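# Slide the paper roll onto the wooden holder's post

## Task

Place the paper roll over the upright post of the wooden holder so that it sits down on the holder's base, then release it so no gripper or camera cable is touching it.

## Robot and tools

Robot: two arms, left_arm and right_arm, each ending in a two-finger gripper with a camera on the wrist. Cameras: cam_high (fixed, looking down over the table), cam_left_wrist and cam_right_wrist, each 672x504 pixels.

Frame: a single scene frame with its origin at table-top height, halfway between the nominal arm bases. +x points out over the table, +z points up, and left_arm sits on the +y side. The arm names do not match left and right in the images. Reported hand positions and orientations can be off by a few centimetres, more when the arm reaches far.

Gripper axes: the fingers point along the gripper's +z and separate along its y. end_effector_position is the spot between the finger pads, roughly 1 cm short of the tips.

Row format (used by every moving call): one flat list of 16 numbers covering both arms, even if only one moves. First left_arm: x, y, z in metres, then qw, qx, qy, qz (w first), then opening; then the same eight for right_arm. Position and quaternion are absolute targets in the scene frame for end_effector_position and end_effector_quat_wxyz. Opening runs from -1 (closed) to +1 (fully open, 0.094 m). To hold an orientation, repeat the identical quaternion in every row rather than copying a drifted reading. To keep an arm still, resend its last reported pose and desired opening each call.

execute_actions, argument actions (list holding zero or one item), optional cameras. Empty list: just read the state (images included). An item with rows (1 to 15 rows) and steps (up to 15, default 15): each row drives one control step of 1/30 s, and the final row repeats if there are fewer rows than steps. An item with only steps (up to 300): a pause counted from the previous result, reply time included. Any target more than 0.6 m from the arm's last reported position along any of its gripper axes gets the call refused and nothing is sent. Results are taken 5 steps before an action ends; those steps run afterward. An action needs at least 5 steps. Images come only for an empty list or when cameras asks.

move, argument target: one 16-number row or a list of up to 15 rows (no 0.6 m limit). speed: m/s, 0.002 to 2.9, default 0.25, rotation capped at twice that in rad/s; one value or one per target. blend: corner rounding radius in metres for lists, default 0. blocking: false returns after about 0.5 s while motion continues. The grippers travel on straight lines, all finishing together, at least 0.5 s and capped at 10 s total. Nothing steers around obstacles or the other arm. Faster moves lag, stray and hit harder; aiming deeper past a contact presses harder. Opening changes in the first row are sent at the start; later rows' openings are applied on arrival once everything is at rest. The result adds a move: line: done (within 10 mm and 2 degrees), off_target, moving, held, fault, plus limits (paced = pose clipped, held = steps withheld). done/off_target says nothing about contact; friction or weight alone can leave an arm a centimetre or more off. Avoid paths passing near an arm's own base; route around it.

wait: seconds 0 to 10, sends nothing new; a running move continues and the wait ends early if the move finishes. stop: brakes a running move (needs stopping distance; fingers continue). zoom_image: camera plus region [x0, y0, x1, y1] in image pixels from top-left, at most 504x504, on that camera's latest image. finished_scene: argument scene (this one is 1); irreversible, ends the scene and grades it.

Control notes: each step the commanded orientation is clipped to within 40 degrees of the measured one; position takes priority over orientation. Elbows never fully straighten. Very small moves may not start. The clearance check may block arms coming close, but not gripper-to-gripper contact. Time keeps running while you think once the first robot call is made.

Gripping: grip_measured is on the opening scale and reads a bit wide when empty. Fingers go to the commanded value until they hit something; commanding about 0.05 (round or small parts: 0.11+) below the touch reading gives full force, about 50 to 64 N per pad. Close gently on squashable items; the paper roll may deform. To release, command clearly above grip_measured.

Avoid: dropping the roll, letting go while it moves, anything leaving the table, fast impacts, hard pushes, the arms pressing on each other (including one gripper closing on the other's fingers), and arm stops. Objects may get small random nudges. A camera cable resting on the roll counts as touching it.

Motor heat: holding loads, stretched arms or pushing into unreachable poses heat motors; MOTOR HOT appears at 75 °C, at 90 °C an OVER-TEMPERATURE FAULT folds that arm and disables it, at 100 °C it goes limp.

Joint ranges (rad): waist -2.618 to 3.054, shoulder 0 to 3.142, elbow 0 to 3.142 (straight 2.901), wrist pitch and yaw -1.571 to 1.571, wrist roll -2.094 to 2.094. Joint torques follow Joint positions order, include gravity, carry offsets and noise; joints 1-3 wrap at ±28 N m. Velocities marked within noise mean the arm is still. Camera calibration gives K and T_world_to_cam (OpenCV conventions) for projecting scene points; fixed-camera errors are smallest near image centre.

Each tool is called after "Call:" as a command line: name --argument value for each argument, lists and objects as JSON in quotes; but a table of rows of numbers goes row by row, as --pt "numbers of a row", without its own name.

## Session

Call:
execute_actions --actions '[]' --cameras '["all"]'

Scene clock: 0.00 s of 4400.00 s.
left_arm: end_effector_position=(+0.2734, +0.2698, +0.1704) grip_measured=+1.000 end_effector_quat_wxyz=(+0.613, -0.019, +0.788, +0.051) | right_arm: end_effector_position=(+0.3790, -0.1786, +0.0822) grip_measured=+1.000 end_effector_quat_wxyz=(+0.474, -0.118, +0.868, +0.090)
Joint positions: left_arm=[-0.266 0.121 0.209 -0.349 -0.344 -0.031 0.094] | right_arm=[0.363 1.627 0.664 0.398 0.046 0.081 0.094]
Joint velocities: within noise
Joint torques (N m): no reading
Motor temperatures (°C): left_arm=[23 24 21 24 22 21 23] | right_arm=[23 23 22 22 22 23 24]
Heat: left arm: 24 °C; right arm: 24 °C.
Hand target: left_arm +0.2725, +0.2703, +0.1734; +0.616, -0.020, +0.786, +0.051 | right_arm +0.3823, -0.1774, +0.0908; +0.483, -0.117, +0.863, +0.092
camera_calibration:
cam_left_wrist: T_world_to_cam=[[0.101817, -0.992512, 0.0674804, 0.224411], [-0.662345, -0.118246, -0.739809, 0.363948], [0.742248, 0.0306295, -0.669425, 0.00653824], [0, 0, 0, 1]] pos_world=[0.213357, 0.265566, 0.258486]
cam_right_wrist: T_world_to_cam=[[0.371663, -0.927238, 0.0457862, -0.31111], [-0.803107, -0.345865, -0.485178, 0.306245], [0.465711, 0.143551, -0.873216, 0.0248398], [0, 0, 0, 1]] pos_world=[0.350007, -0.186119, 0.184518]

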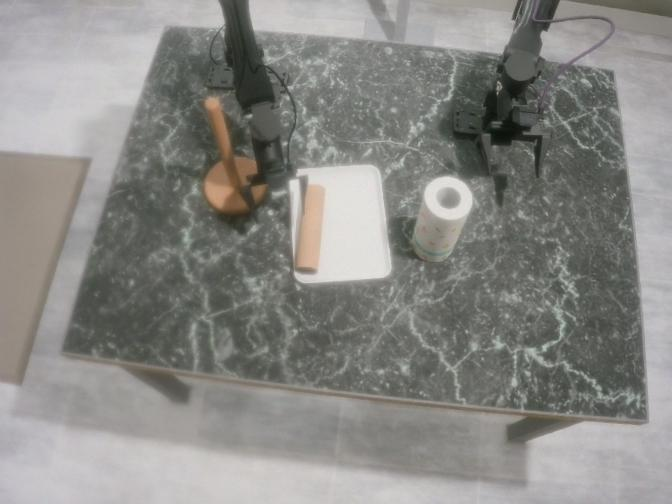

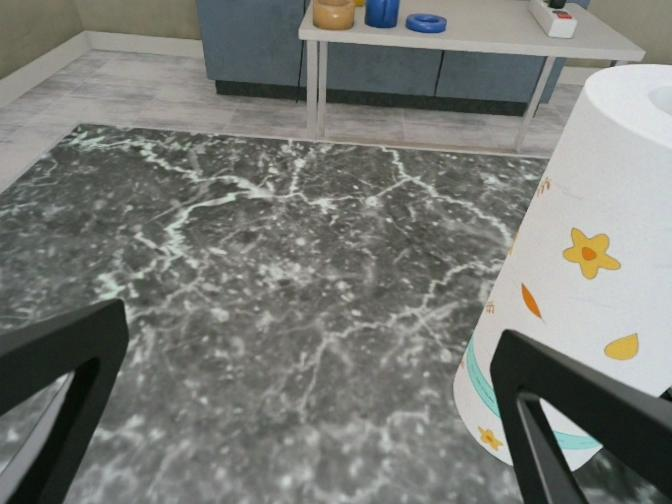

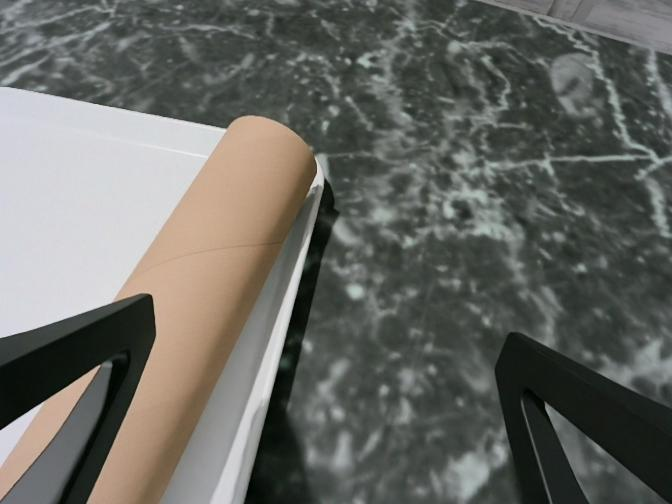

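Call:
zoom_image --camera "cam_high" --region '[400, 110, 560, 280]'

Call:
zoom_image --camera "cam_high" --region '[180, 80, 330, 230]'

Scaled by 2.965 from the camera's 672x504 image, which has a finer 960x720 frame.

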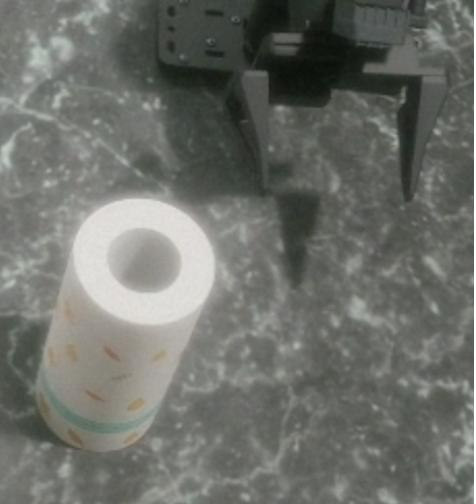

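Scaled by 3.360 from the camera's 672x504 image, which has a finer 960x720 frame.

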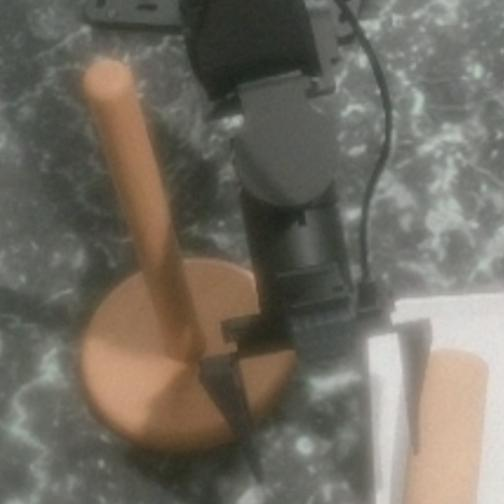

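Call:
move --pt "0.393 0.2376 0.315 0.613 -0.019 0.788 0.051 1 0.345 -0.155 0.46 0.6632 -0.1407 0.7237 0.1289 1" --pt "0.370 0.142 0.315 0.6124 0.3536 0.6124 -0.3536 1 0.351 -0.457 0.46 0.6653 0.1280 0.7261 -0.1173 1" --speed '[0.45, 0.55]' --blend '[0.03, 0]' --cameras '["cam_high", "cam_left_wrist"]'

Scene clock: 13.33 s of 4400.00 s.
left_arm: end_effector_position=(+0.3684, +0.1432, +0.3221) grip_measured=+1.000 end_effector_quat_wxyz=(+0.620, +0.357, +0.608, -0.344) | right_arm: end_effector_position=(+0.3511, -0.4568, +0.4471) grip_measured=+1.000 end_effector_quat_wxyz=(+0.653, +0.133, +0.737, -0.117)
Joint positions: left_arm=[0.104 1.193 0.776 0.432 1.161 0.01 0.094] | right_arm=[-0.309 1.205 1.425 -0.341 0.06 0.009 0.094]
Joint velocities: within noise
Joint torques (N m): left_arm=[-0.29 -3.08 6.6 1.78 0.06 -0.1] | right_arm=[-0.51 -3.93 9.13 2.05 -0.18 -0.03]
Motor temperatures (°C): left_arm=[23 24 22 28 22 21 23] | right_arm=[23 24 23 25 22 23 24]
Heat: left arm: 28 °C; right arm: 25 °C.
Hand target: left_arm +0.3699, +0.1420, +0.3151; +0.612, +0.354, +0.612, -0.353 | right_arm +0.3506, -0.4569, +0.4599; +0.665, +0.128, +0.726, -0.118
Off the commanded pose: left_arm 0.007 m, 2 deg | right_arm 0.013 m, 2 deg.
Kept back: nothing.
move: off_target (right_arm)
camera_calibration:
cam_left_wrist: T_world_to_cam=[[-0.868183, -0.486476, 0.097975, 0.353865], [-0.3025, 0.362299, -0.881609, 0.368452], [0.393385, -0.795035, -0.4617, 0.221385], [0, 0, 0, 1]] pos_world=[0.331587, 0.214666, 0.392374]
Images, in order (width x height): cam_high 672x504, cam_left_wrist 672x504.

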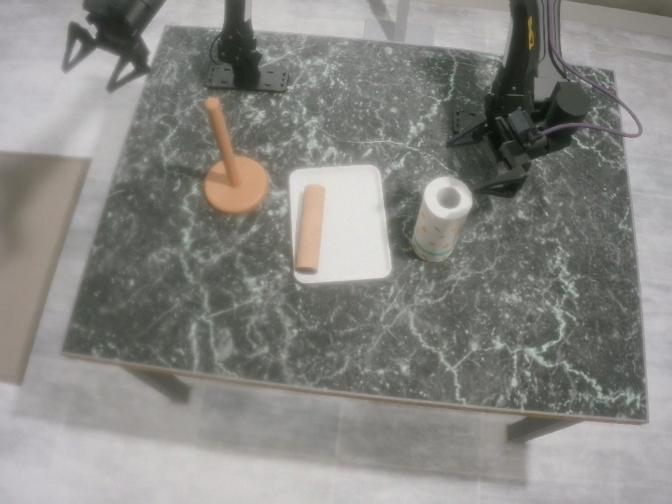

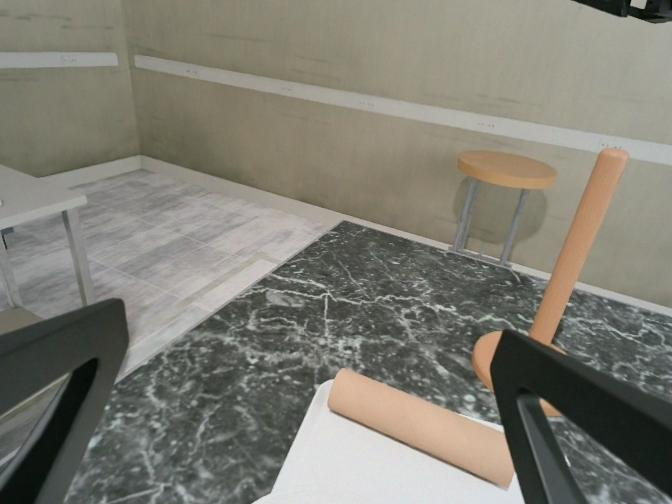

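Call:
zoom_image --camera "cam_high" --region '[410, 90, 570, 280]'

Scaled by 2.653 from the camera's 672x504 image, which has a finer 960x720 frame.

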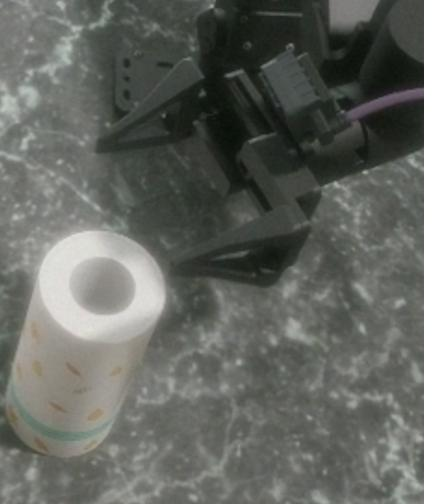

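Call:
move --pt "0.316 0.189 0.275 0.6355 0.31 0.6355 -0.31 1 0.29 -0.56 0.45 0.6242 0.2822 0.6812 -0.2585 1" --pt "0.316 0.189 0.145 0.6355 0.31 0.6355 -0.31 1 0.258 -0.603 0.42 0.6242 0.2822 0.6812 -0.2585 1" --speed '[0.35, 0.3]' --blend '[0.03, 0]' --cameras '["cam_high", "cam_left_wrist"]'

Call:
zoom_image --camera "cam_high" --region '[410, 110, 570, 290]'

Scene clock: 18.53 s of 4400.00 s.
left_arm: end_effector_position=(+0.3192, +0.1891, +0.1490) grip_measured=+1.000 end_effector_quat_wxyz=(+0.638, +0.316, +0.633, -0.304) | right_arm: end_effector_position=(+0.2640, -0.6074, +0.4114) grip_measured=+1.000 end_effector_quat_wxyz=(+0.612, +0.289, +0.690, -0.255)
Joint positions: left_arm=[0.331 1.557 0.134 1.422 1.257 0.02 0.094] | right_arm=[-0.751 1.163 1.247 -0.205 0.053 0.008 0.094]
Joint velocities: within noise
Joint torques (N m): left_arm=[0.46 -2.96 2.85 1.77 0.05 -0.09] | right_arm=[-0.62 -6.87 6.28 2.06 -0.16 -0.01]
Motor temperatures (°C): left_arm=[23 24 22 28 22 21 23] | right_arm=[23 24 24 26 22 23 24]
Heat: left arm: 28 °C; right arm: 26 °C.
Hand target: left_arm +0.3160, +0.1889, +0.1452; +0.635, +0.310, +0.636, -0.310 | right_arm +0.2581, -0.6031, +0.4199; +0.624, +0.282, +0.681, -0.259
Off the commanded pose: left_arm 0.005 m, 1 deg | right_arm 0.011 m, 2 deg.
Kept back: nothing.
move: off_target (right_arm)
camera_calibration:
cam_left_wrist: T_world_to_cam=[[-0.796805, -0.595219, 0.103998, 0.347253], [-0.354717, 0.321448, -0.877979, 0.208226], [0.48916, -0.736468, -0.467266, 0.15639], [0, 0, 0, 1]] pos_world=[0.274054, 0.254934, 0.21978]
Images, in order (width x height): cam_high 672x504, cam_left_wrist 672x504.

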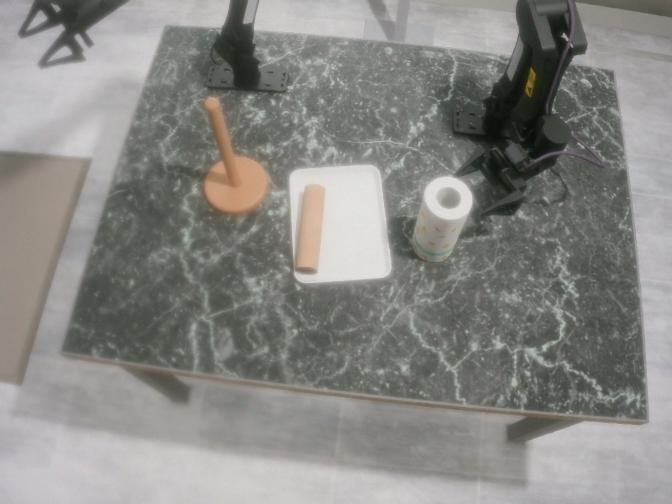

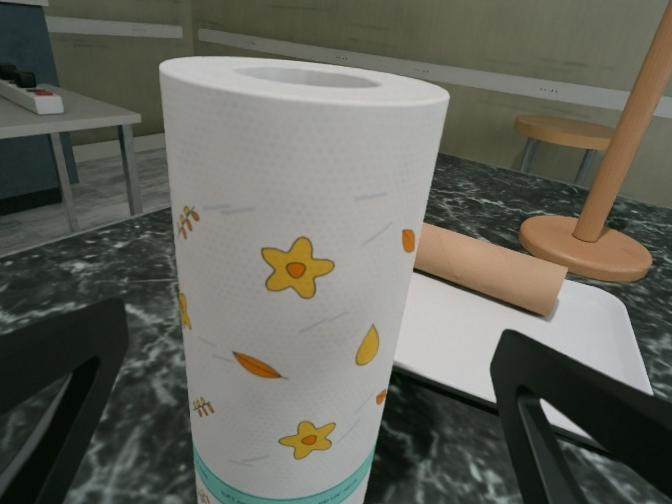

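Scaled by 2.800 from the camera's 672x504 image, which has a finer 960x720 frame.

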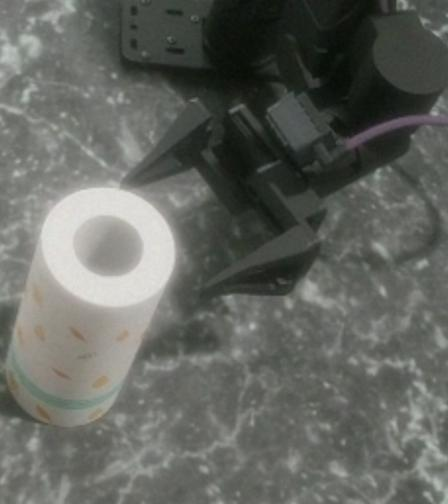

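Call:
move --pt "0.3342 0.1818 0.139 0.6355 0.31 0.6355 -0.31 1 0.258 -0.603 0.42 0.6242 0.2822 0.6812 -0.2585 1" --pt "0.3637 0.1440 0.133 0.6355 0.31 0.6355 -0.31 1 0.258 -0.603 0.42 0.6242 0.2822 0.6812 -0.2585 1" --pt "0.3637 0.1440 0.133 0.6355 0.31 0.6355 -0.31 0.68 0.258 -0.603 0.42 0.6242 0.2822 0.6812 -0.2585 1" --pt "0.3637 0.1440 0.24 0.6355 0.31 0.6355 -0.31 0.68 0.258 -0.603 0.42 0.6242 0.2822 0.6812 -0.2585 1" --speed '[0.15, 0.12, 0.12, 0.25]' --blend '[0.005, 0, 0, 0]' --cameras '["cam_high", "cam_left_wrist"]'

Call:
zoom_image --camera "cam_high" --region '[400, 90, 570, 290]'

Scene clock: 23.50 s of 4400.00 s.
left_arm: end_effector_position=(+0.3615, +0.1454, +0.2186) grip_measured=+0.683 end_effector_quat_wxyz=(+0.615, +0.293, +0.655, -0.325) | right_arm: end_effector_position=(+0.2641, -0.6074, +0.4115) grip_measured=+1.000 end_effector_quat_wxyz=(+0.612, +0.289, +0.690, -0.255)
Joint positions: left_arm=[0.068 1.239 0.41 0.773 0.993 -0.019 0.079] | right_arm=[-0.751 1.163 1.247 -0.205 0.052 0.008 0.094]
Joint velocities: within noise
Joint torques (N m): left_arm=[-0.61 -6.34 9.52 1.89 -0.04 0.12] | right_arm=[-0.61 -6.86 6.15 2.06 -0.17 -0.04]
Motor temperatures (°C): left_arm=[23 24 22 29 22 21 23] | right_arm=[23 24 24 26 22 23 24]
Heat: left arm: 29 °C; right arm: 26 °C.
Hand target: left_arm +0.3629, +0.1441, +0.2399; +0.636, +0.310, +0.635, -0.310 | right_arm +0.2581, -0.6031, +0.4198; +0.624, +0.282, +0.681, -0.259
Off the commanded pose: left_arm 0.022 m, 4 deg | right_arm 0.011 m, 2 deg.
Kept back: nothing.
move: off_target (left_arm, right_arm); target 3's new opening was sent with left_arm's hand 0.011 m and 4 deg from that target
camera_calibration:
cam_left_wrist: T_world_to_cam=[[-0.78282, -0.593052, 0.188368, 0.324056], [-0.42959, 0.296085, -0.853104, 0.32367], [0.450162, -0.748747, -0.48655, 0.156144], [0, 0, 0, 1]] pos_world=[0.322432, 0.21326, 0.291054]
Images, in order (width x height): cam_high 672x504, cam_left_wrist 672x504.

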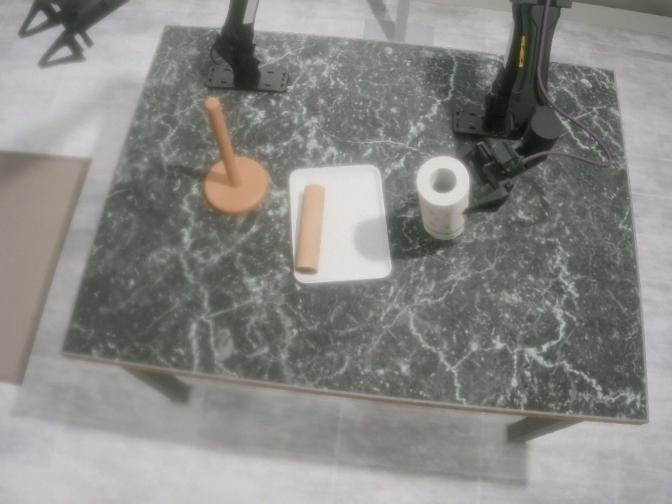

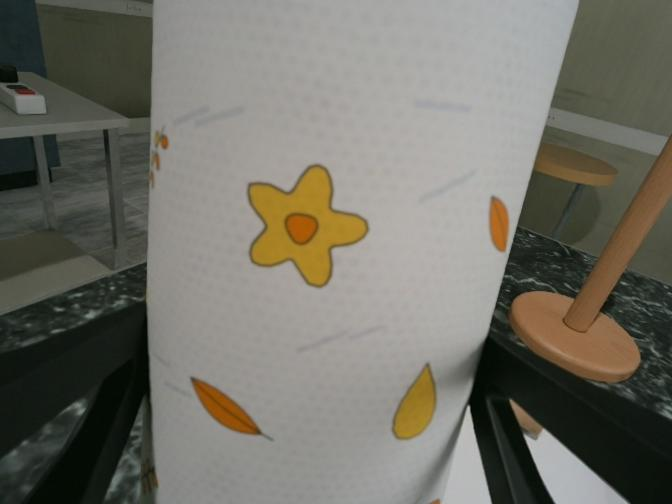

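Scaled by 2.520 from the camera's 672x504 image, which has a finer 960x720 frame.

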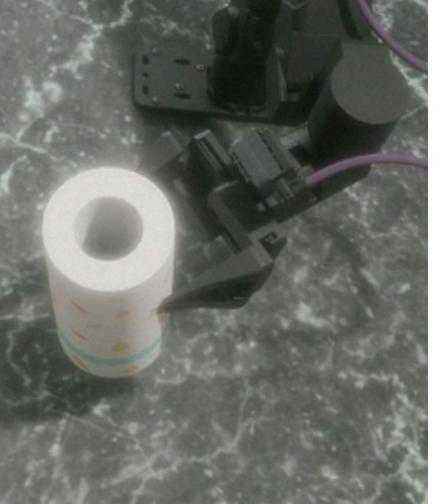

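Call:
move --pt "0.3632 0.1440 0.130 0.6355 0.31 0.6355 -0.31 0.68 0.258 -0.603 0.42 0.6242 0.2822 0.6812 -0.2585 1" --pt "0.3632 0.1440 0.130 0.6355 0.31 0.6355 -0.31 1.0 0.258 -0.603 0.42 0.6242 0.2822 0.6812 -0.2585 1" --pt "0.3800 0.1230 0.130 0.6355 0.31 0.6355 -0.31 1.0 0.258 -0.603 0.42 0.6242 0.2822 0.6812 -0.2585 1" --pt "0.3800 0.1230 0.130 0.6355 0.31 0.6355 -0.31 0.66 0.258 -0.603 0.42 0.6242 0.2822 0.6812 -0.2585 1" --speed '[0.2, 0.12, 0.12, 0.12]' --cameras '["cam_high", "cam_left_wrist"]'

Scene clock: 28.23 s of 4400.00 s.
left_arm: end_effector_position=(+0.3742, +0.1243, +0.1209) grip_measured=+0.661 end_effector_quat_wxyz=(+0.615, +0.303, +0.655, -0.318) | right_arm: end_effector_position=(+0.2641, -0.6074, +0.4116) grip_measured=+1.000 end_effector_quat_wxyz=(+0.612, +0.289, +0.690, -0.255)
Joint positions: left_arm=[-0.028 1.815 0.295 1.454 0.899 0.009 0.078] | right_arm=[-0.751 1.163 1.247 -0.204 0.052 0.008 0.094]
Joint velocities: left_arm=[-0.002 0.002 -0.022 -0.007 -0.037 0.022 0.014] | right_arm=[within noise]
Joint torques (N m): left_arm=[-0.54 -4.62 5.23 2.63 -0.05 -0.08] | right_arm=[-0.68 -6.89 6.16 2.05 -0.15 0]
Motor temperatures (°C): left_arm=[23 24 22 29 22 21 23] | right_arm=[23 24 23 27 22 23 24]
Heat: left arm: 29 °C; right arm: 27 °C.
Hand target: left_arm +0.3795, +0.1231, +0.1299; +0.634, +0.310, +0.637, -0.310 | right_arm +0.2581, -0.6031, +0.4199; +0.624, +0.282, +0.681, -0.259
Off the commanded pose: left_arm 0.011 m, 3 deg | right_arm 0.011 m, 2 deg.
Kept back: nothing.
move: off_target (left_arm, right_arm); target 4's new opening was sent with left_arm's hand 0.011 m and 3 deg from that target
camera_calibration:
cam_left_wrist: T_world_to_cam=[[-0.78729, -0.593703, 0.166409, 0.344249], [-0.41878, 0.316793, -0.851038, 0.24519], [0.452547, -0.739702, -0.498039, 0.0865654], [0, 0, 0, 1]] pos_world=[0.334529, 0.19074, 0.194492]
Images, in order (width x height): cam_high 672x504, cam_left_wrist 672x504.

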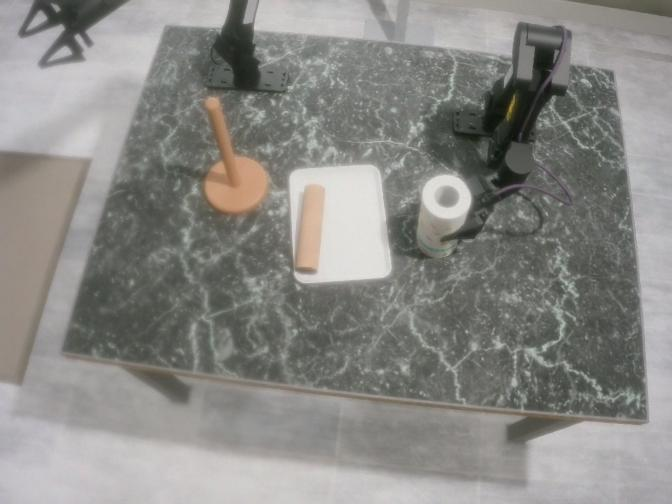

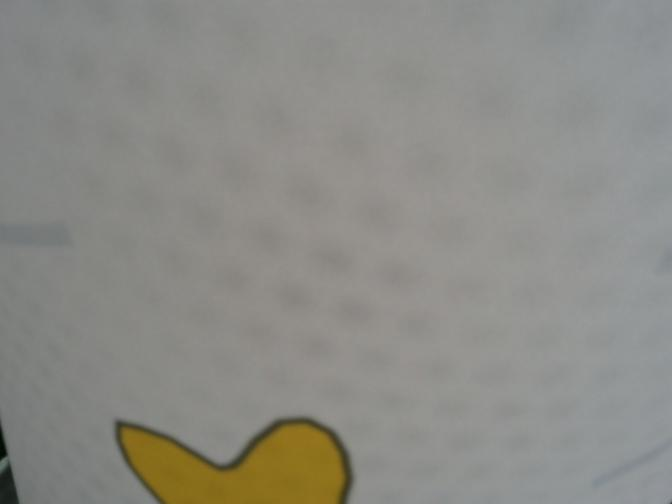

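Call:
move --pt "0.3740 0.1230 0.26 0.6355 0.31 0.6355 -0.31 0.66 0.258 -0.603 0.42 0.6242 0.2822 0.6812 -0.2585 1" --pt "0.315 -0.15 0.47 0.6061 0.3642 0.6061 -0.3642 0.66 0.258 -0.603 0.42 0.6242 0.2822 0.6812 -0.2585 1" --pt "0.281 -0.294 0.465 0.5897 0.3903 0.5897 -0.3903 0.66 0.258 -0.603 0.42 0.6242 0.2822 0.6812 -0.2585 1" --speed '[0.3, 0.45, 0.3]' --blend '[0.05, 0.04, 0]' --cameras '["cam_high", "cam_left_wrist"]'

Call:
zoom_image --camera "cam_high" --region '[140, 10, 310, 230]'

Scene clock: 33.03 s of 4400.00 s.
left_arm: end_effector_position=(+0.2753, -0.2909, +0.4599) grip_measured=+0.668 end_effector_quat_wxyz=(+0.580, +0.394, +0.595, -0.393) | right_arm: end_effector_position=(+0.2641, -0.6074, +0.4116) grip_measured=+1.000 end_effector_quat_wxyz=(+0.612, +0.289, +0.690, -0.255)
Joint positions: left_arm=[-1.185 1.989 2.176 -0.206 0.015 -0.011 0.078] | right_arm=[-0.751 1.163 1.247 -0.204 0.052 0.008 0.094]
Joint velocities: within noise
Joint torques (N m): left_arm=[0.36 -10.22 10.32 2.26 -0.09 0.1] | right_arm=[-0.57 -6.89 6.26 2.08 -0.17 -0.01]
Motor temperatures (°C): left_arm=[23 24 22 30 22 21 24] | right_arm=[23 24 23 28 22 23 24]
Heat: left arm: 30 °C; right arm: 28 °C.
Hand target: left_arm +0.2808, -0.2936, +0.4646; +0.590, +0.390, +0.590, -0.390 | right_arm +0.2581, -0.6031, +0.4199; +0.624, +0.282, +0.681, -0.259
Off the commanded pose: left_arm 0.008 m, 1 deg | right_arm 0.011 m, 2 deg.
Kept back: nothing.
move: off_target (right_arm)
camera_calibration:
cam_left_wrist: T_world_to_cam=[[-0.92356, -0.359094, 0.134492, 0.0839465], [-0.285428, 0.409577, -0.866474, 0.62117], [0.256061, -0.838628, -0.480765, 0.0102869], [0, 0, 0, 1]] pos_world=[0.252195, -0.215646, 0.531883]
Images, in order (width x height): cam_high 672x504, cam_left_wrist 672x504.

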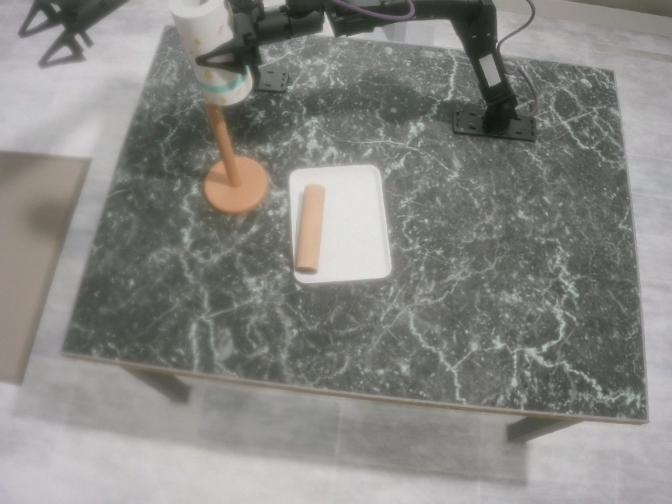

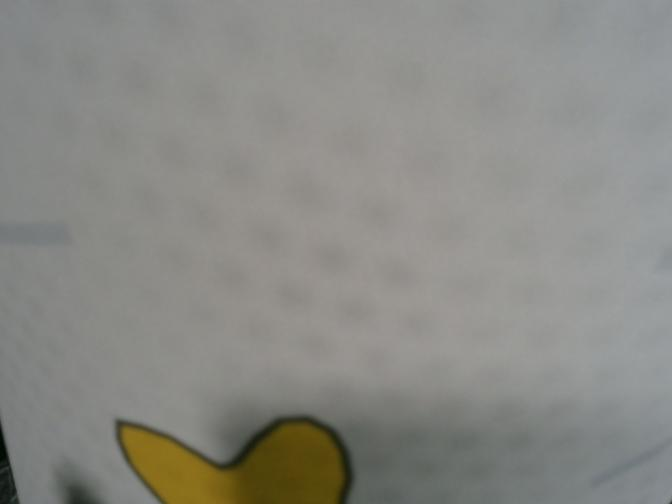

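Scaled by 2.291 from the camera's 672x504 image, which has a finer 960x720 frame.

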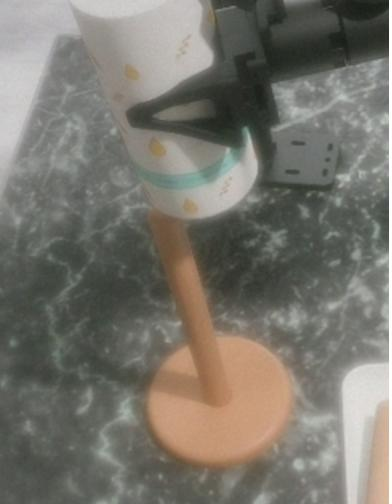

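Call:
zoom_image --camera "cam_high" --region '[150, 0, 290, 140]'

Scaled by 3.600 from the camera's 672x504 image, which has a finer 960x720 frame.

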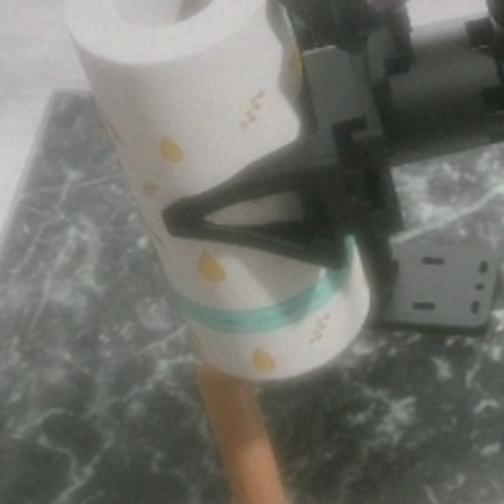

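Call:
move --target '[0.2895, -0.3150, 0.465, 0.6173, 0.3711, 0.5607, -0.4085, 0.66, 0.258, -0.603, 0.42, 0.6242, 0.2822, 0.6812, -0.2585, 1]' --speed 0.15 --cameras '["cam_high"]'

Call:
zoom_image --camera "cam_high" --region '[150, 0, 290, 210]'

Scene clock: 37.27 s of 4400.00 s.
left_arm: end_effector_position=(+0.2843, -0.3112, +0.4547) grip_measured=+0.666 end_effector_quat_wxyz=(+0.602, +0.379, +0.573, -0.407) | right_arm: end_effector_position=(+0.2641, -0.6074, +0.4116) grip_measured=+1.000 end_effector_quat_wxyz=(+0.612, +0.289, +0.690, -0.255)
Joint positions: left_arm=[-1.185 2.057 2.176 -0.065 0.013 -0.011 0.078] | right_arm=[-0.751 1.163 1.247 -0.204 0.052 0.008 0.094]
Joint velocities: within noise
Joint torques (N m): left_arm=[0.29 -10.74 10.81 2.45 -0.09 0.09] | right_arm=[-0.64 -6.87 6.12 2.06 -0.16 -0.03]
Motor temperatures (°C): left_arm=[23 25 22 31 22 21 24] | right_arm=[23 25 23 28 22 23 24]
Heat: left arm: 31 °C; right arm: 28 °C.
Hand target: left_arm +0.2890, -0.3140, +0.4644; +0.617, +0.371, +0.561, -0.409 | right_arm +0.2581, -0.6031, +0.4198; +0.624, +0.282, +0.681, -0.259
Off the commanded pose: left_arm 0.012 m, 2 deg | right_arm 0.011 m, 2 deg.
Kept back: nothing.
move: off_target (left_arm, right_arm)
Images, in order (width x height): cam_high 672x504.

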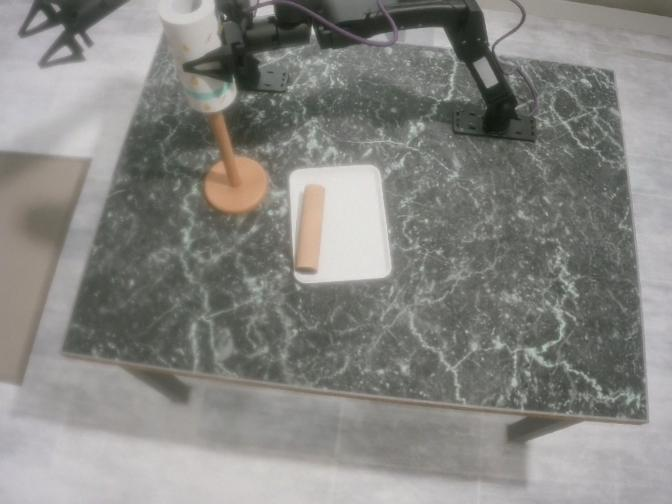

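Scaled by 2.400 from the camera's 672x504 image, which has a finer 960x720 frame.

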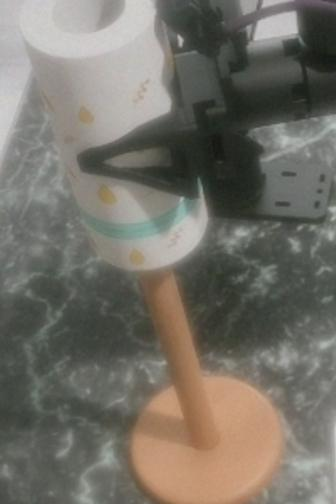

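Call:
move --target '[0.2888, -0.3130, 0.400, 0.6246, 0.3657, 0.5525, -0.4134, 0.66, 0.258, -0.603, 0.42, 0.6242, 0.2822, 0.6812, -0.2585, 1]' --speed 0.12 --cameras '["cam_high"]'

Call:
zoom_image --camera "cam_high" --region '[150, 0, 290, 210]'

Scene clock: 39.43 s of 4400.00 s.
left_arm: end_effector_position=(+0.2907, -0.3261, +0.3678) grip_measured=+0.668 end_effector_quat_wxyz=(+0.601, +0.379, +0.573, -0.407) | right_arm: end_effector_position=(+0.2641, -0.6074, +0.4116) grip_measured=+1.000 end_effector_quat_wxyz=(+0.612, +0.289, +0.690, -0.255)
Joint positions: left_arm=[-1.185 2.057 1.825 0.286 0.013 -0.011 0.078] | right_arm=[-0.751 1.163 1.247 -0.204 0.052 0.008 0.094]
Joint velocities: within noise
Joint torques (N m): left_arm=[0.28 -16.79 7.27 2.48 -0.1 0.1] | right_arm=[-0.62 -6.78 6.17 2.06 -0.17 -0.03]
Motor temperatures (°C): left_arm=[23 26 22 31 22 21 24] | right_arm=[23 25 23 29 22 23 24]
Heat: left arm: 31 °C; right arm: 29 °C.
Hand target: left_arm +0.2888, -0.3134, +0.3996; +0.624, +0.366, +0.553, -0.413 | right_arm +0.2581, -0.6031, +0.4198; +0.624, +0.282, +0.681, -0.259
Off the commanded pose: left_arm 0.035 m, 4 deg | right_arm 0.011 m, 2 deg.
Kept back: nothing.
move: off_target (left_arm, right_arm)
Images, in order (width x height): cam_high 672x504.

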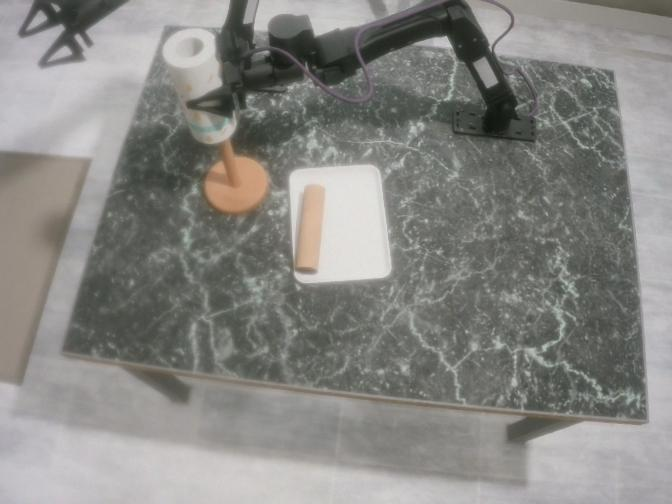

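Scaled by 2.400 from the camera's 672x504 image, which has a finer 960x720 frame.

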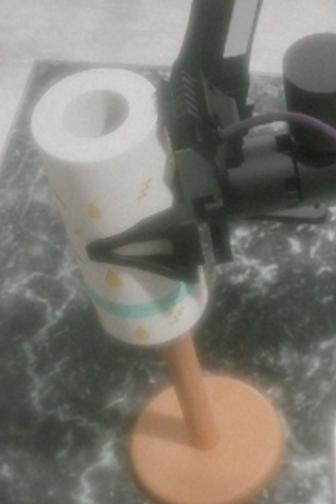

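Call:
move --pt "0.2845 -0.3110 0.205 0.6197 0.3693 0.5580 -0.4101 0.66 0.258 -0.603 0.42 0.6242 0.2822 0.6812 -0.2585 1" --pt "0.2845 -0.3110 0.165 0.6197 0.3693 0.5580 -0.4101 0.66 0.258 -0.603 0.42 0.6242 0.2822 0.6812 -0.2585 1" --speed '[0.2, 0.07]' --blend '[0.01, 0]' --cameras '["cam_high"]'

Call:
zoom_image --camera "cam_high" --region '[150, 60, 300, 230]'

Scene clock: 43.40 s of 4400.00 s.
left_arm: end_effector_position=(+0.2868, -0.3112, +0.1838) grip_measured=+0.660 end_effector_quat_wxyz=(+0.621, +0.363, +0.557, -0.415) | right_arm: end_effector_position=(+0.2641, -0.6074, +0.4116) grip_measured=+1.000 end_effector_quat_wxyz=(+0.612, +0.289, +0.690, -0.255)
Joint positions: left_arm=[-1.185 2.274 1.321 1.069 0 -0.011 0.078] | right_arm=[-0.751 1.163 1.247 -0.204 0.052 0.008 0.094]
Joint velocities: left_arm=[-0.056 0.002 -0.012 -0.022 -0.066 -0.037 -0.002] | right_arm=[within noise]
Joint torques (N m): left_arm=[-0.36 -10.91 5.15 2.57 -0.03 0.1] | right_arm=[-0.55 -6.76 6.16 2.05 -0.16 -0.03]
Motor temperatures (°C): left_arm=[23 28 22 31 22 21 24] | right_arm=[23 25 23 29 22 23 24]
Heat: left arm: 31 °C; right arm: 29 °C.
Hand target: left_arm +0.2844, -0.3108, +0.1653; +0.619, +0.370, +0.558, -0.410 | right_arm +0.2581, -0.6031, +0.4198; +0.624, +0.282, +0.681, -0.259
Off the commanded pose: left_arm 0.019 m, 1 deg | right_arm 0.011 m, 2 deg.
Kept back: nothing.
move: off_target (left_arm, right_arm)
Images, in order (width x height): cam_high 672x504.

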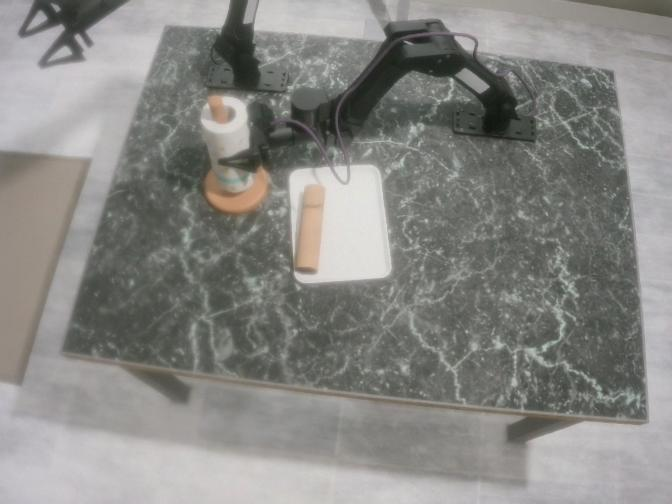

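Scaled by 2.965 from the camera's 672x504 image, which has a finer 960x720 frame.

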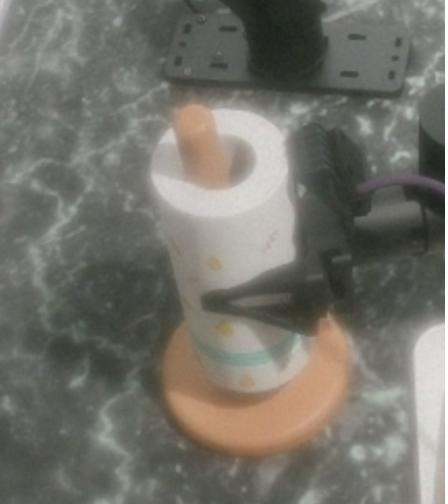

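Call:
move --target '[0.2862, -0.3155, 0.132, 0.6197, 0.3693, 0.5580, -0.4101, 0.66, 0.258, -0.603, 0.42, 0.6242, 0.2822, 0.6812, -0.2585, 1]' --speed 0.08 --cameras '["cam_high"]'

Call:
zoom_image --camera "cam_high" --region '[150, 60, 300, 230]'

Scene clock: 44.57 s of 4400.00 s.
left_arm: end_effector_position=(+0.2877, -0.3123, +0.1541) grip_measured=+0.663 end_effector_quat_wxyz=(+0.625, +0.360, +0.554, -0.416) | right_arm: end_effector_position=(+0.2641, -0.6074, +0.4116) grip_measured=+1.000 end_effector_quat_wxyz=(+0.612, +0.289, +0.690, -0.255)
Joint positions: left_arm=[-1.185 2.364 1.321 1.171 -0.002 -0.011 0.078] | right_arm=[-0.751 1.163 1.247 -0.204 0.052 0.008 0.094]
Joint velocities: left_arm=[0.002 0.017 -0.012 0.022 -0.007 0.051 -0.004] | right_arm=[within noise]
Joint torques (N m): left_arm=[-0.47 -10.39 6.43 2.27 0.01 0.11] | right_arm=[-0.64 -6.86 6.17 2.07 -0.16 -0.03]
Motor temperatures (°C): left_arm=[23 28 22 32 22 21 24] | right_arm=[23 25 23 29 22 23 24]
Heat: left arm: 32 °C; right arm: 29 °C.
Hand target: left_arm +0.2857, -0.3146, +0.1321; +0.619, +0.370, +0.558, -0.410 | right_arm +0.2581, -0.6031, +0.4198; +0.624, +0.282, +0.681, -0.259
Off the commanded pose: left_arm 0.022 m, 2 deg | right_arm 0.011 m, 2 deg.
Kept back: nothing.
move: off_target (left_arm, right_arm)
Images, in order (width x height): cam_high 672x504.

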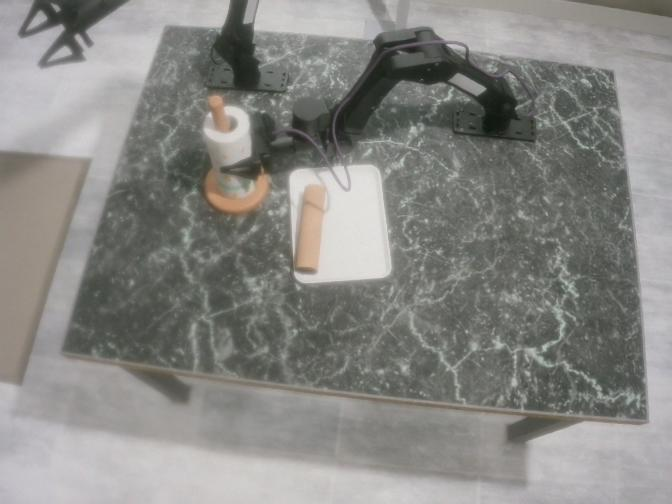

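Scaled by 2.965 from the camera's 672x504 image, which has a finer 960x720 frame.

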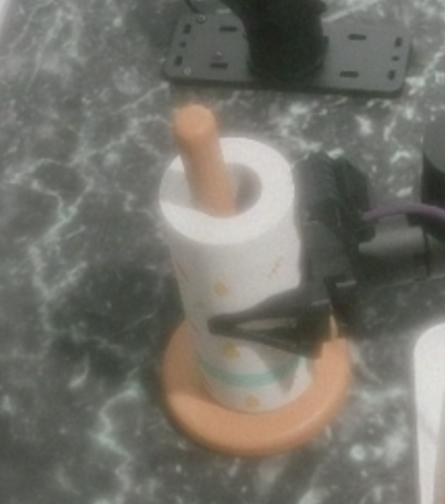

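Call:
move --target '[0.2870, -0.3185, 0.115, 0.6197, 0.3693, 0.5580, -0.4101, 0.66, 0.258, -0.603, 0.42, 0.6242, 0.2822, 0.6812, -0.2585, 1]' --speed 0.07 --cameras '["cam_high"]'

Call:
zoom_image --camera "cam_high" --region '[150, 60, 300, 230]'

Scene clock: 45.57 s of 4400.00 s.
left_arm: end_effector_position=(+0.2870, -0.3105, +0.1542) grip_measured=+0.663 end_effector_quat_wxyz=(+0.639, +0.349, +0.538, -0.426) | right_arm: end_effector_position=(+0.2641, -0.6074, +0.4116) grip_measured=+1.000 end_effector_quat_wxyz=(+0.612, +0.289, +0.690, -0.255)
Joint positions: left_arm=[-1.185 2.398 1.321 1.256 -0.002 -0.011 0.078] | right_arm=[-0.751 1.163 1.247 -0.204 0.052 0.008 0.094]
Joint velocities: within noise
Joint torques (N m): left_arm=[-0.47 -9.26 6.93 1.8 0.01 0.09] | right_arm=[-0.62 -6.84 6.19 2.05 -0.15 -0.01]
Motor temperatures (°C): left_arm=[23 28 22 32 22 21 24] | right_arm=[23 25 23 29 22 23 24]
Heat: left arm: 32 °C; right arm: 29 °C.
Hand target: left_arm +0.2855, -0.3151, +0.1155; +0.620, +0.370, +0.558, -0.410 | right_arm +0.2581, -0.6031, +0.4198; +0.624, +0.282, +0.681, -0.259
Off the commanded pose: left_arm 0.040 m, 4 deg | right_arm 0.011 m, 2 deg.
Kept back: nothing.
move: off_target (left_arm, right_arm)
Images, in order (width x height): cam_high 672x504.

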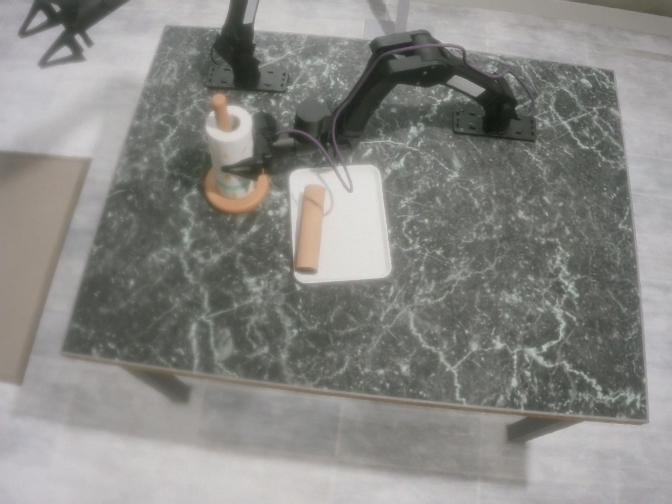

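Scaled by 2.965 from the camera's 672x504 image, which has a finer 960x720 frame.

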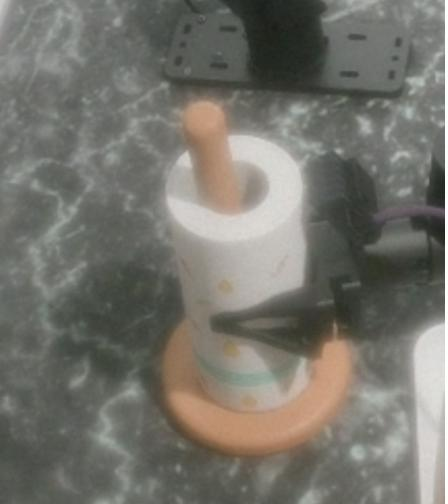

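Call:
move --pt "0.2870 -0.3110 0.143 0.6123 0.3746 0.5661 -0.4053 0.66 0.258 -0.603 0.42 0.6242 0.2822 0.6812 -0.2585 1" --pt "0.2870 -0.3110 0.143 0.6123 0.3746 0.5661 -0.4053 1.0 0.258 -0.603 0.42 0.6242 0.2822 0.6812 -0.2585 1" --speed '[0.06, 0.06]' --cameras '["cam_high", "cam_left_wrist"]'

Call:
zoom_image --camera "cam_high" --region '[150, 60, 300, 230]'

Scene clock: 47.83 s of 4400.00 s.
left_arm: end_effector_position=(+0.2878, -0.3136, +0.1368) grip_measured=+0.999 end_effector_quat_wxyz=(+0.612, +0.370, +0.567, -0.409) | right_arm: end_effector_position=(+0.2641, -0.6074, +0.4116) grip_measured=+1.000 end_effector_quat_wxyz=(+0.612, +0.289, +0.690, -0.255)
Joint positions: left_arm=[-1.185 2.381 1.321 1.143 0.001 -0.011 0.094] | right_arm=[-0.751 1.163 1.247 -0.204 0.052 0.008 0.094]
Joint velocities: within noise
Joint torques (N m): left_arm=[0.1 -15.91 4.89 2.03 0.02 0.07] | right_arm=[-0.55 -6.87 6.12 2.05 -0.17 -0.04]
Motor temperatures (°C): left_arm=[23 28 22 31 22 21 24] | right_arm=[23 25 23 29 22 23 24]
Heat: left arm: 31 °C; right arm: 29 °C.
Hand target: left_arm +0.2870, -0.3111, +0.1430; +0.612, +0.375, +0.566, -0.405 | right_arm +0.2581, -0.6031, +0.4198; +0.624, +0.282, +0.681, -0.259
Off the commanded pose: left_arm 0.007 m, 1 deg | right_arm 0.011 m, 2 deg.
Kept back: nothing.
move: off_target (right_arm); target 2's new opening was sent with left_arm's hand 0.009 m and 4 deg from that target
camera_calibration:
cam_left_wrist: T_world_to_cam=[[-0.923756, -0.359801, 0.131218, 0.131032], [-0.255287, 0.323085, -0.911287, 0.324385], [0.285487, -0.875305, -0.390305, -0.199589], [0, 0, 0, 1]] pos_world=[0.260833, -0.23236, 0.200513]
Images, in order (width x height): cam_high 672x504, cam_left_wrist 672x504.

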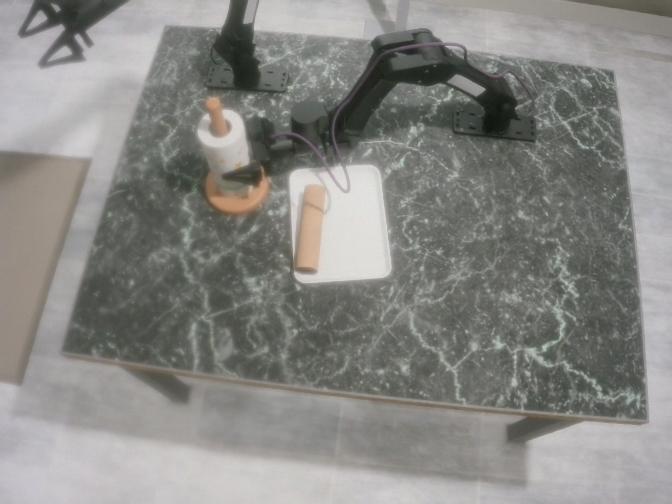

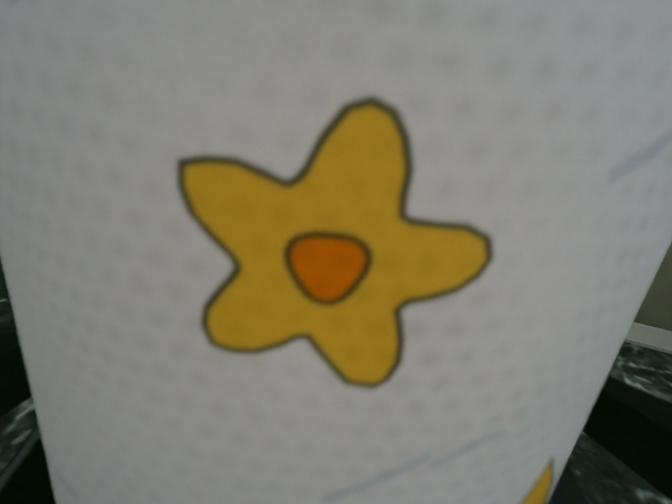

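Scaled by 2.965 from the camera's 672x504 image, which has a finer 960x720 frame.

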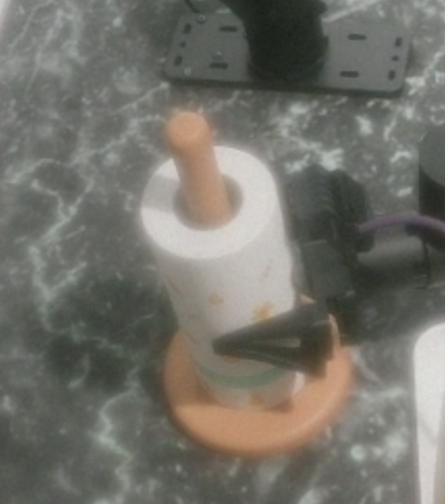

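Call:
move --target '[0.2370, -0.1935, 0.145, 0.6123, 0.3746, 0.5661, -0.4053, 1.0, 0.258, -0.603, 0.42, 0.6242, 0.2822, 0.6812, -0.2585, 1]' --speed 0.15 --cameras '["cam_high", "cam_left_wrist"]'

Call:
zoom_image --camera "cam_high" --region '[150, 60, 300, 230]'

Scene clock: 49.67 s of 4400.00 s.
left_arm: end_effector_position=(+0.2382, -0.1984, +0.1252) grip_measured=+0.999 end_effector_quat_wxyz=(+0.598, +0.380, +0.582, -0.400) | right_arm: end_effector_position=(+0.2641, -0.6074, +0.4116) grip_measured=+1.000 end_effector_quat_wxyz=(+0.612, +0.289, +0.690, -0.255)
Joint positions: left_arm=[-1.185 2.099 0.714 1.419 0.002 -0.011 0.094] | right_arm=[-0.751 1.163 1.247 -0.204 0.052 0.008 0.094]
Joint velocities: within noise
Joint torques (N m): left_arm=[0.24 -13.41 3.33 2.41 0.05 0.09] | right_arm=[-0.59 -6.83 6.13 2.05 -0.15 -0.02]
Motor temperatures (°C): left_arm=[23 29 22 31 22 21 24] | right_arm=[23 25 23 29 22 23 24]
Heat: left arm: 31 °C; right arm: 29 °C.
Hand target: left_arm +0.2371, -0.1940, +0.1445; +0.612, +0.375, +0.566, -0.405 | right_arm +0.2581, -0.6031, +0.4198; +0.624, +0.282, +0.681, -0.259
Off the commanded pose: left_arm 0.020 m, 3 deg | right_arm 0.011 m, 2 deg.
Kept back: nothing.
move: off_target (left_arm, right_arm)
camera_calibration:
cam_left_wrist: T_world_to_cam=[[-0.921629, -0.364677, 0.132703, 0.126564], [-0.272321, 0.364122, -0.890649, 0.273622], [0.276479, -0.856987, -0.434895, -0.0777396], [0, 0, 0, 1]] pos_world=[0.212652, -0.120099, 0.193098]
Images, in order (width x height): cam_high 672x504, cam_left_wrist 672x504.

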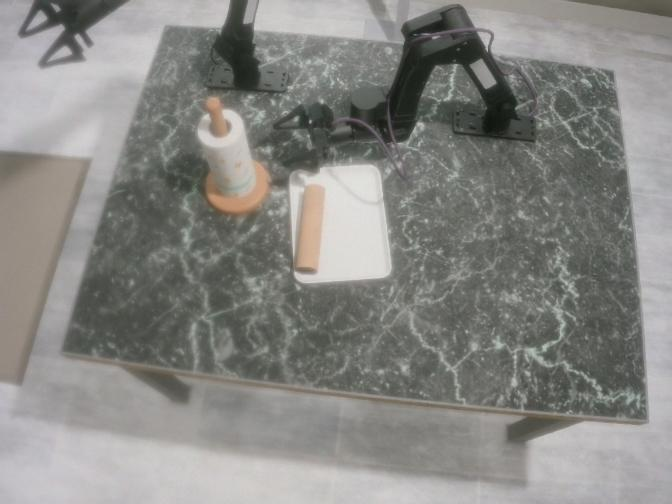

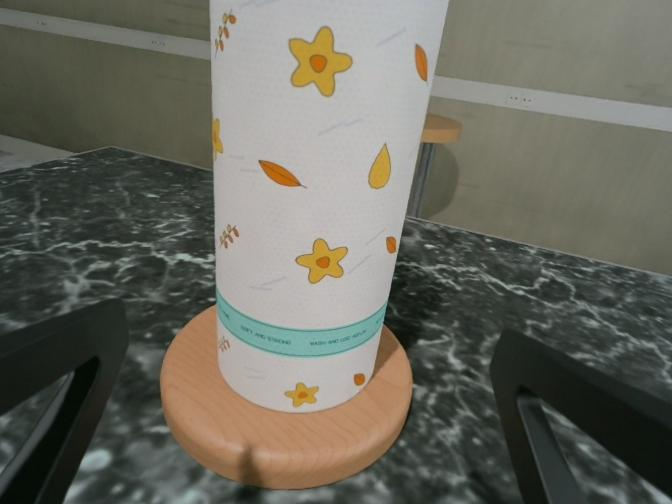

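Scaled by 2.965 from the camera's 672x504 image, which has a finer 960x720 frame.

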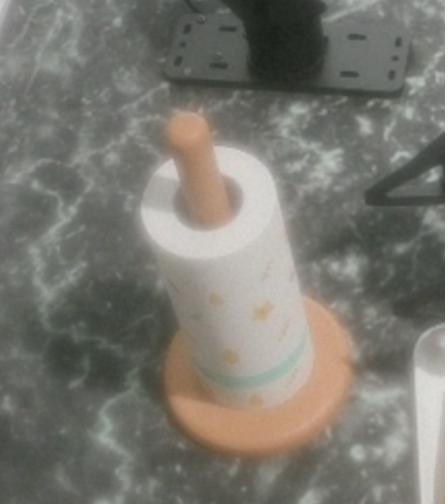

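Call:
finished_scene --scene 2

The scene is finished: the task was done.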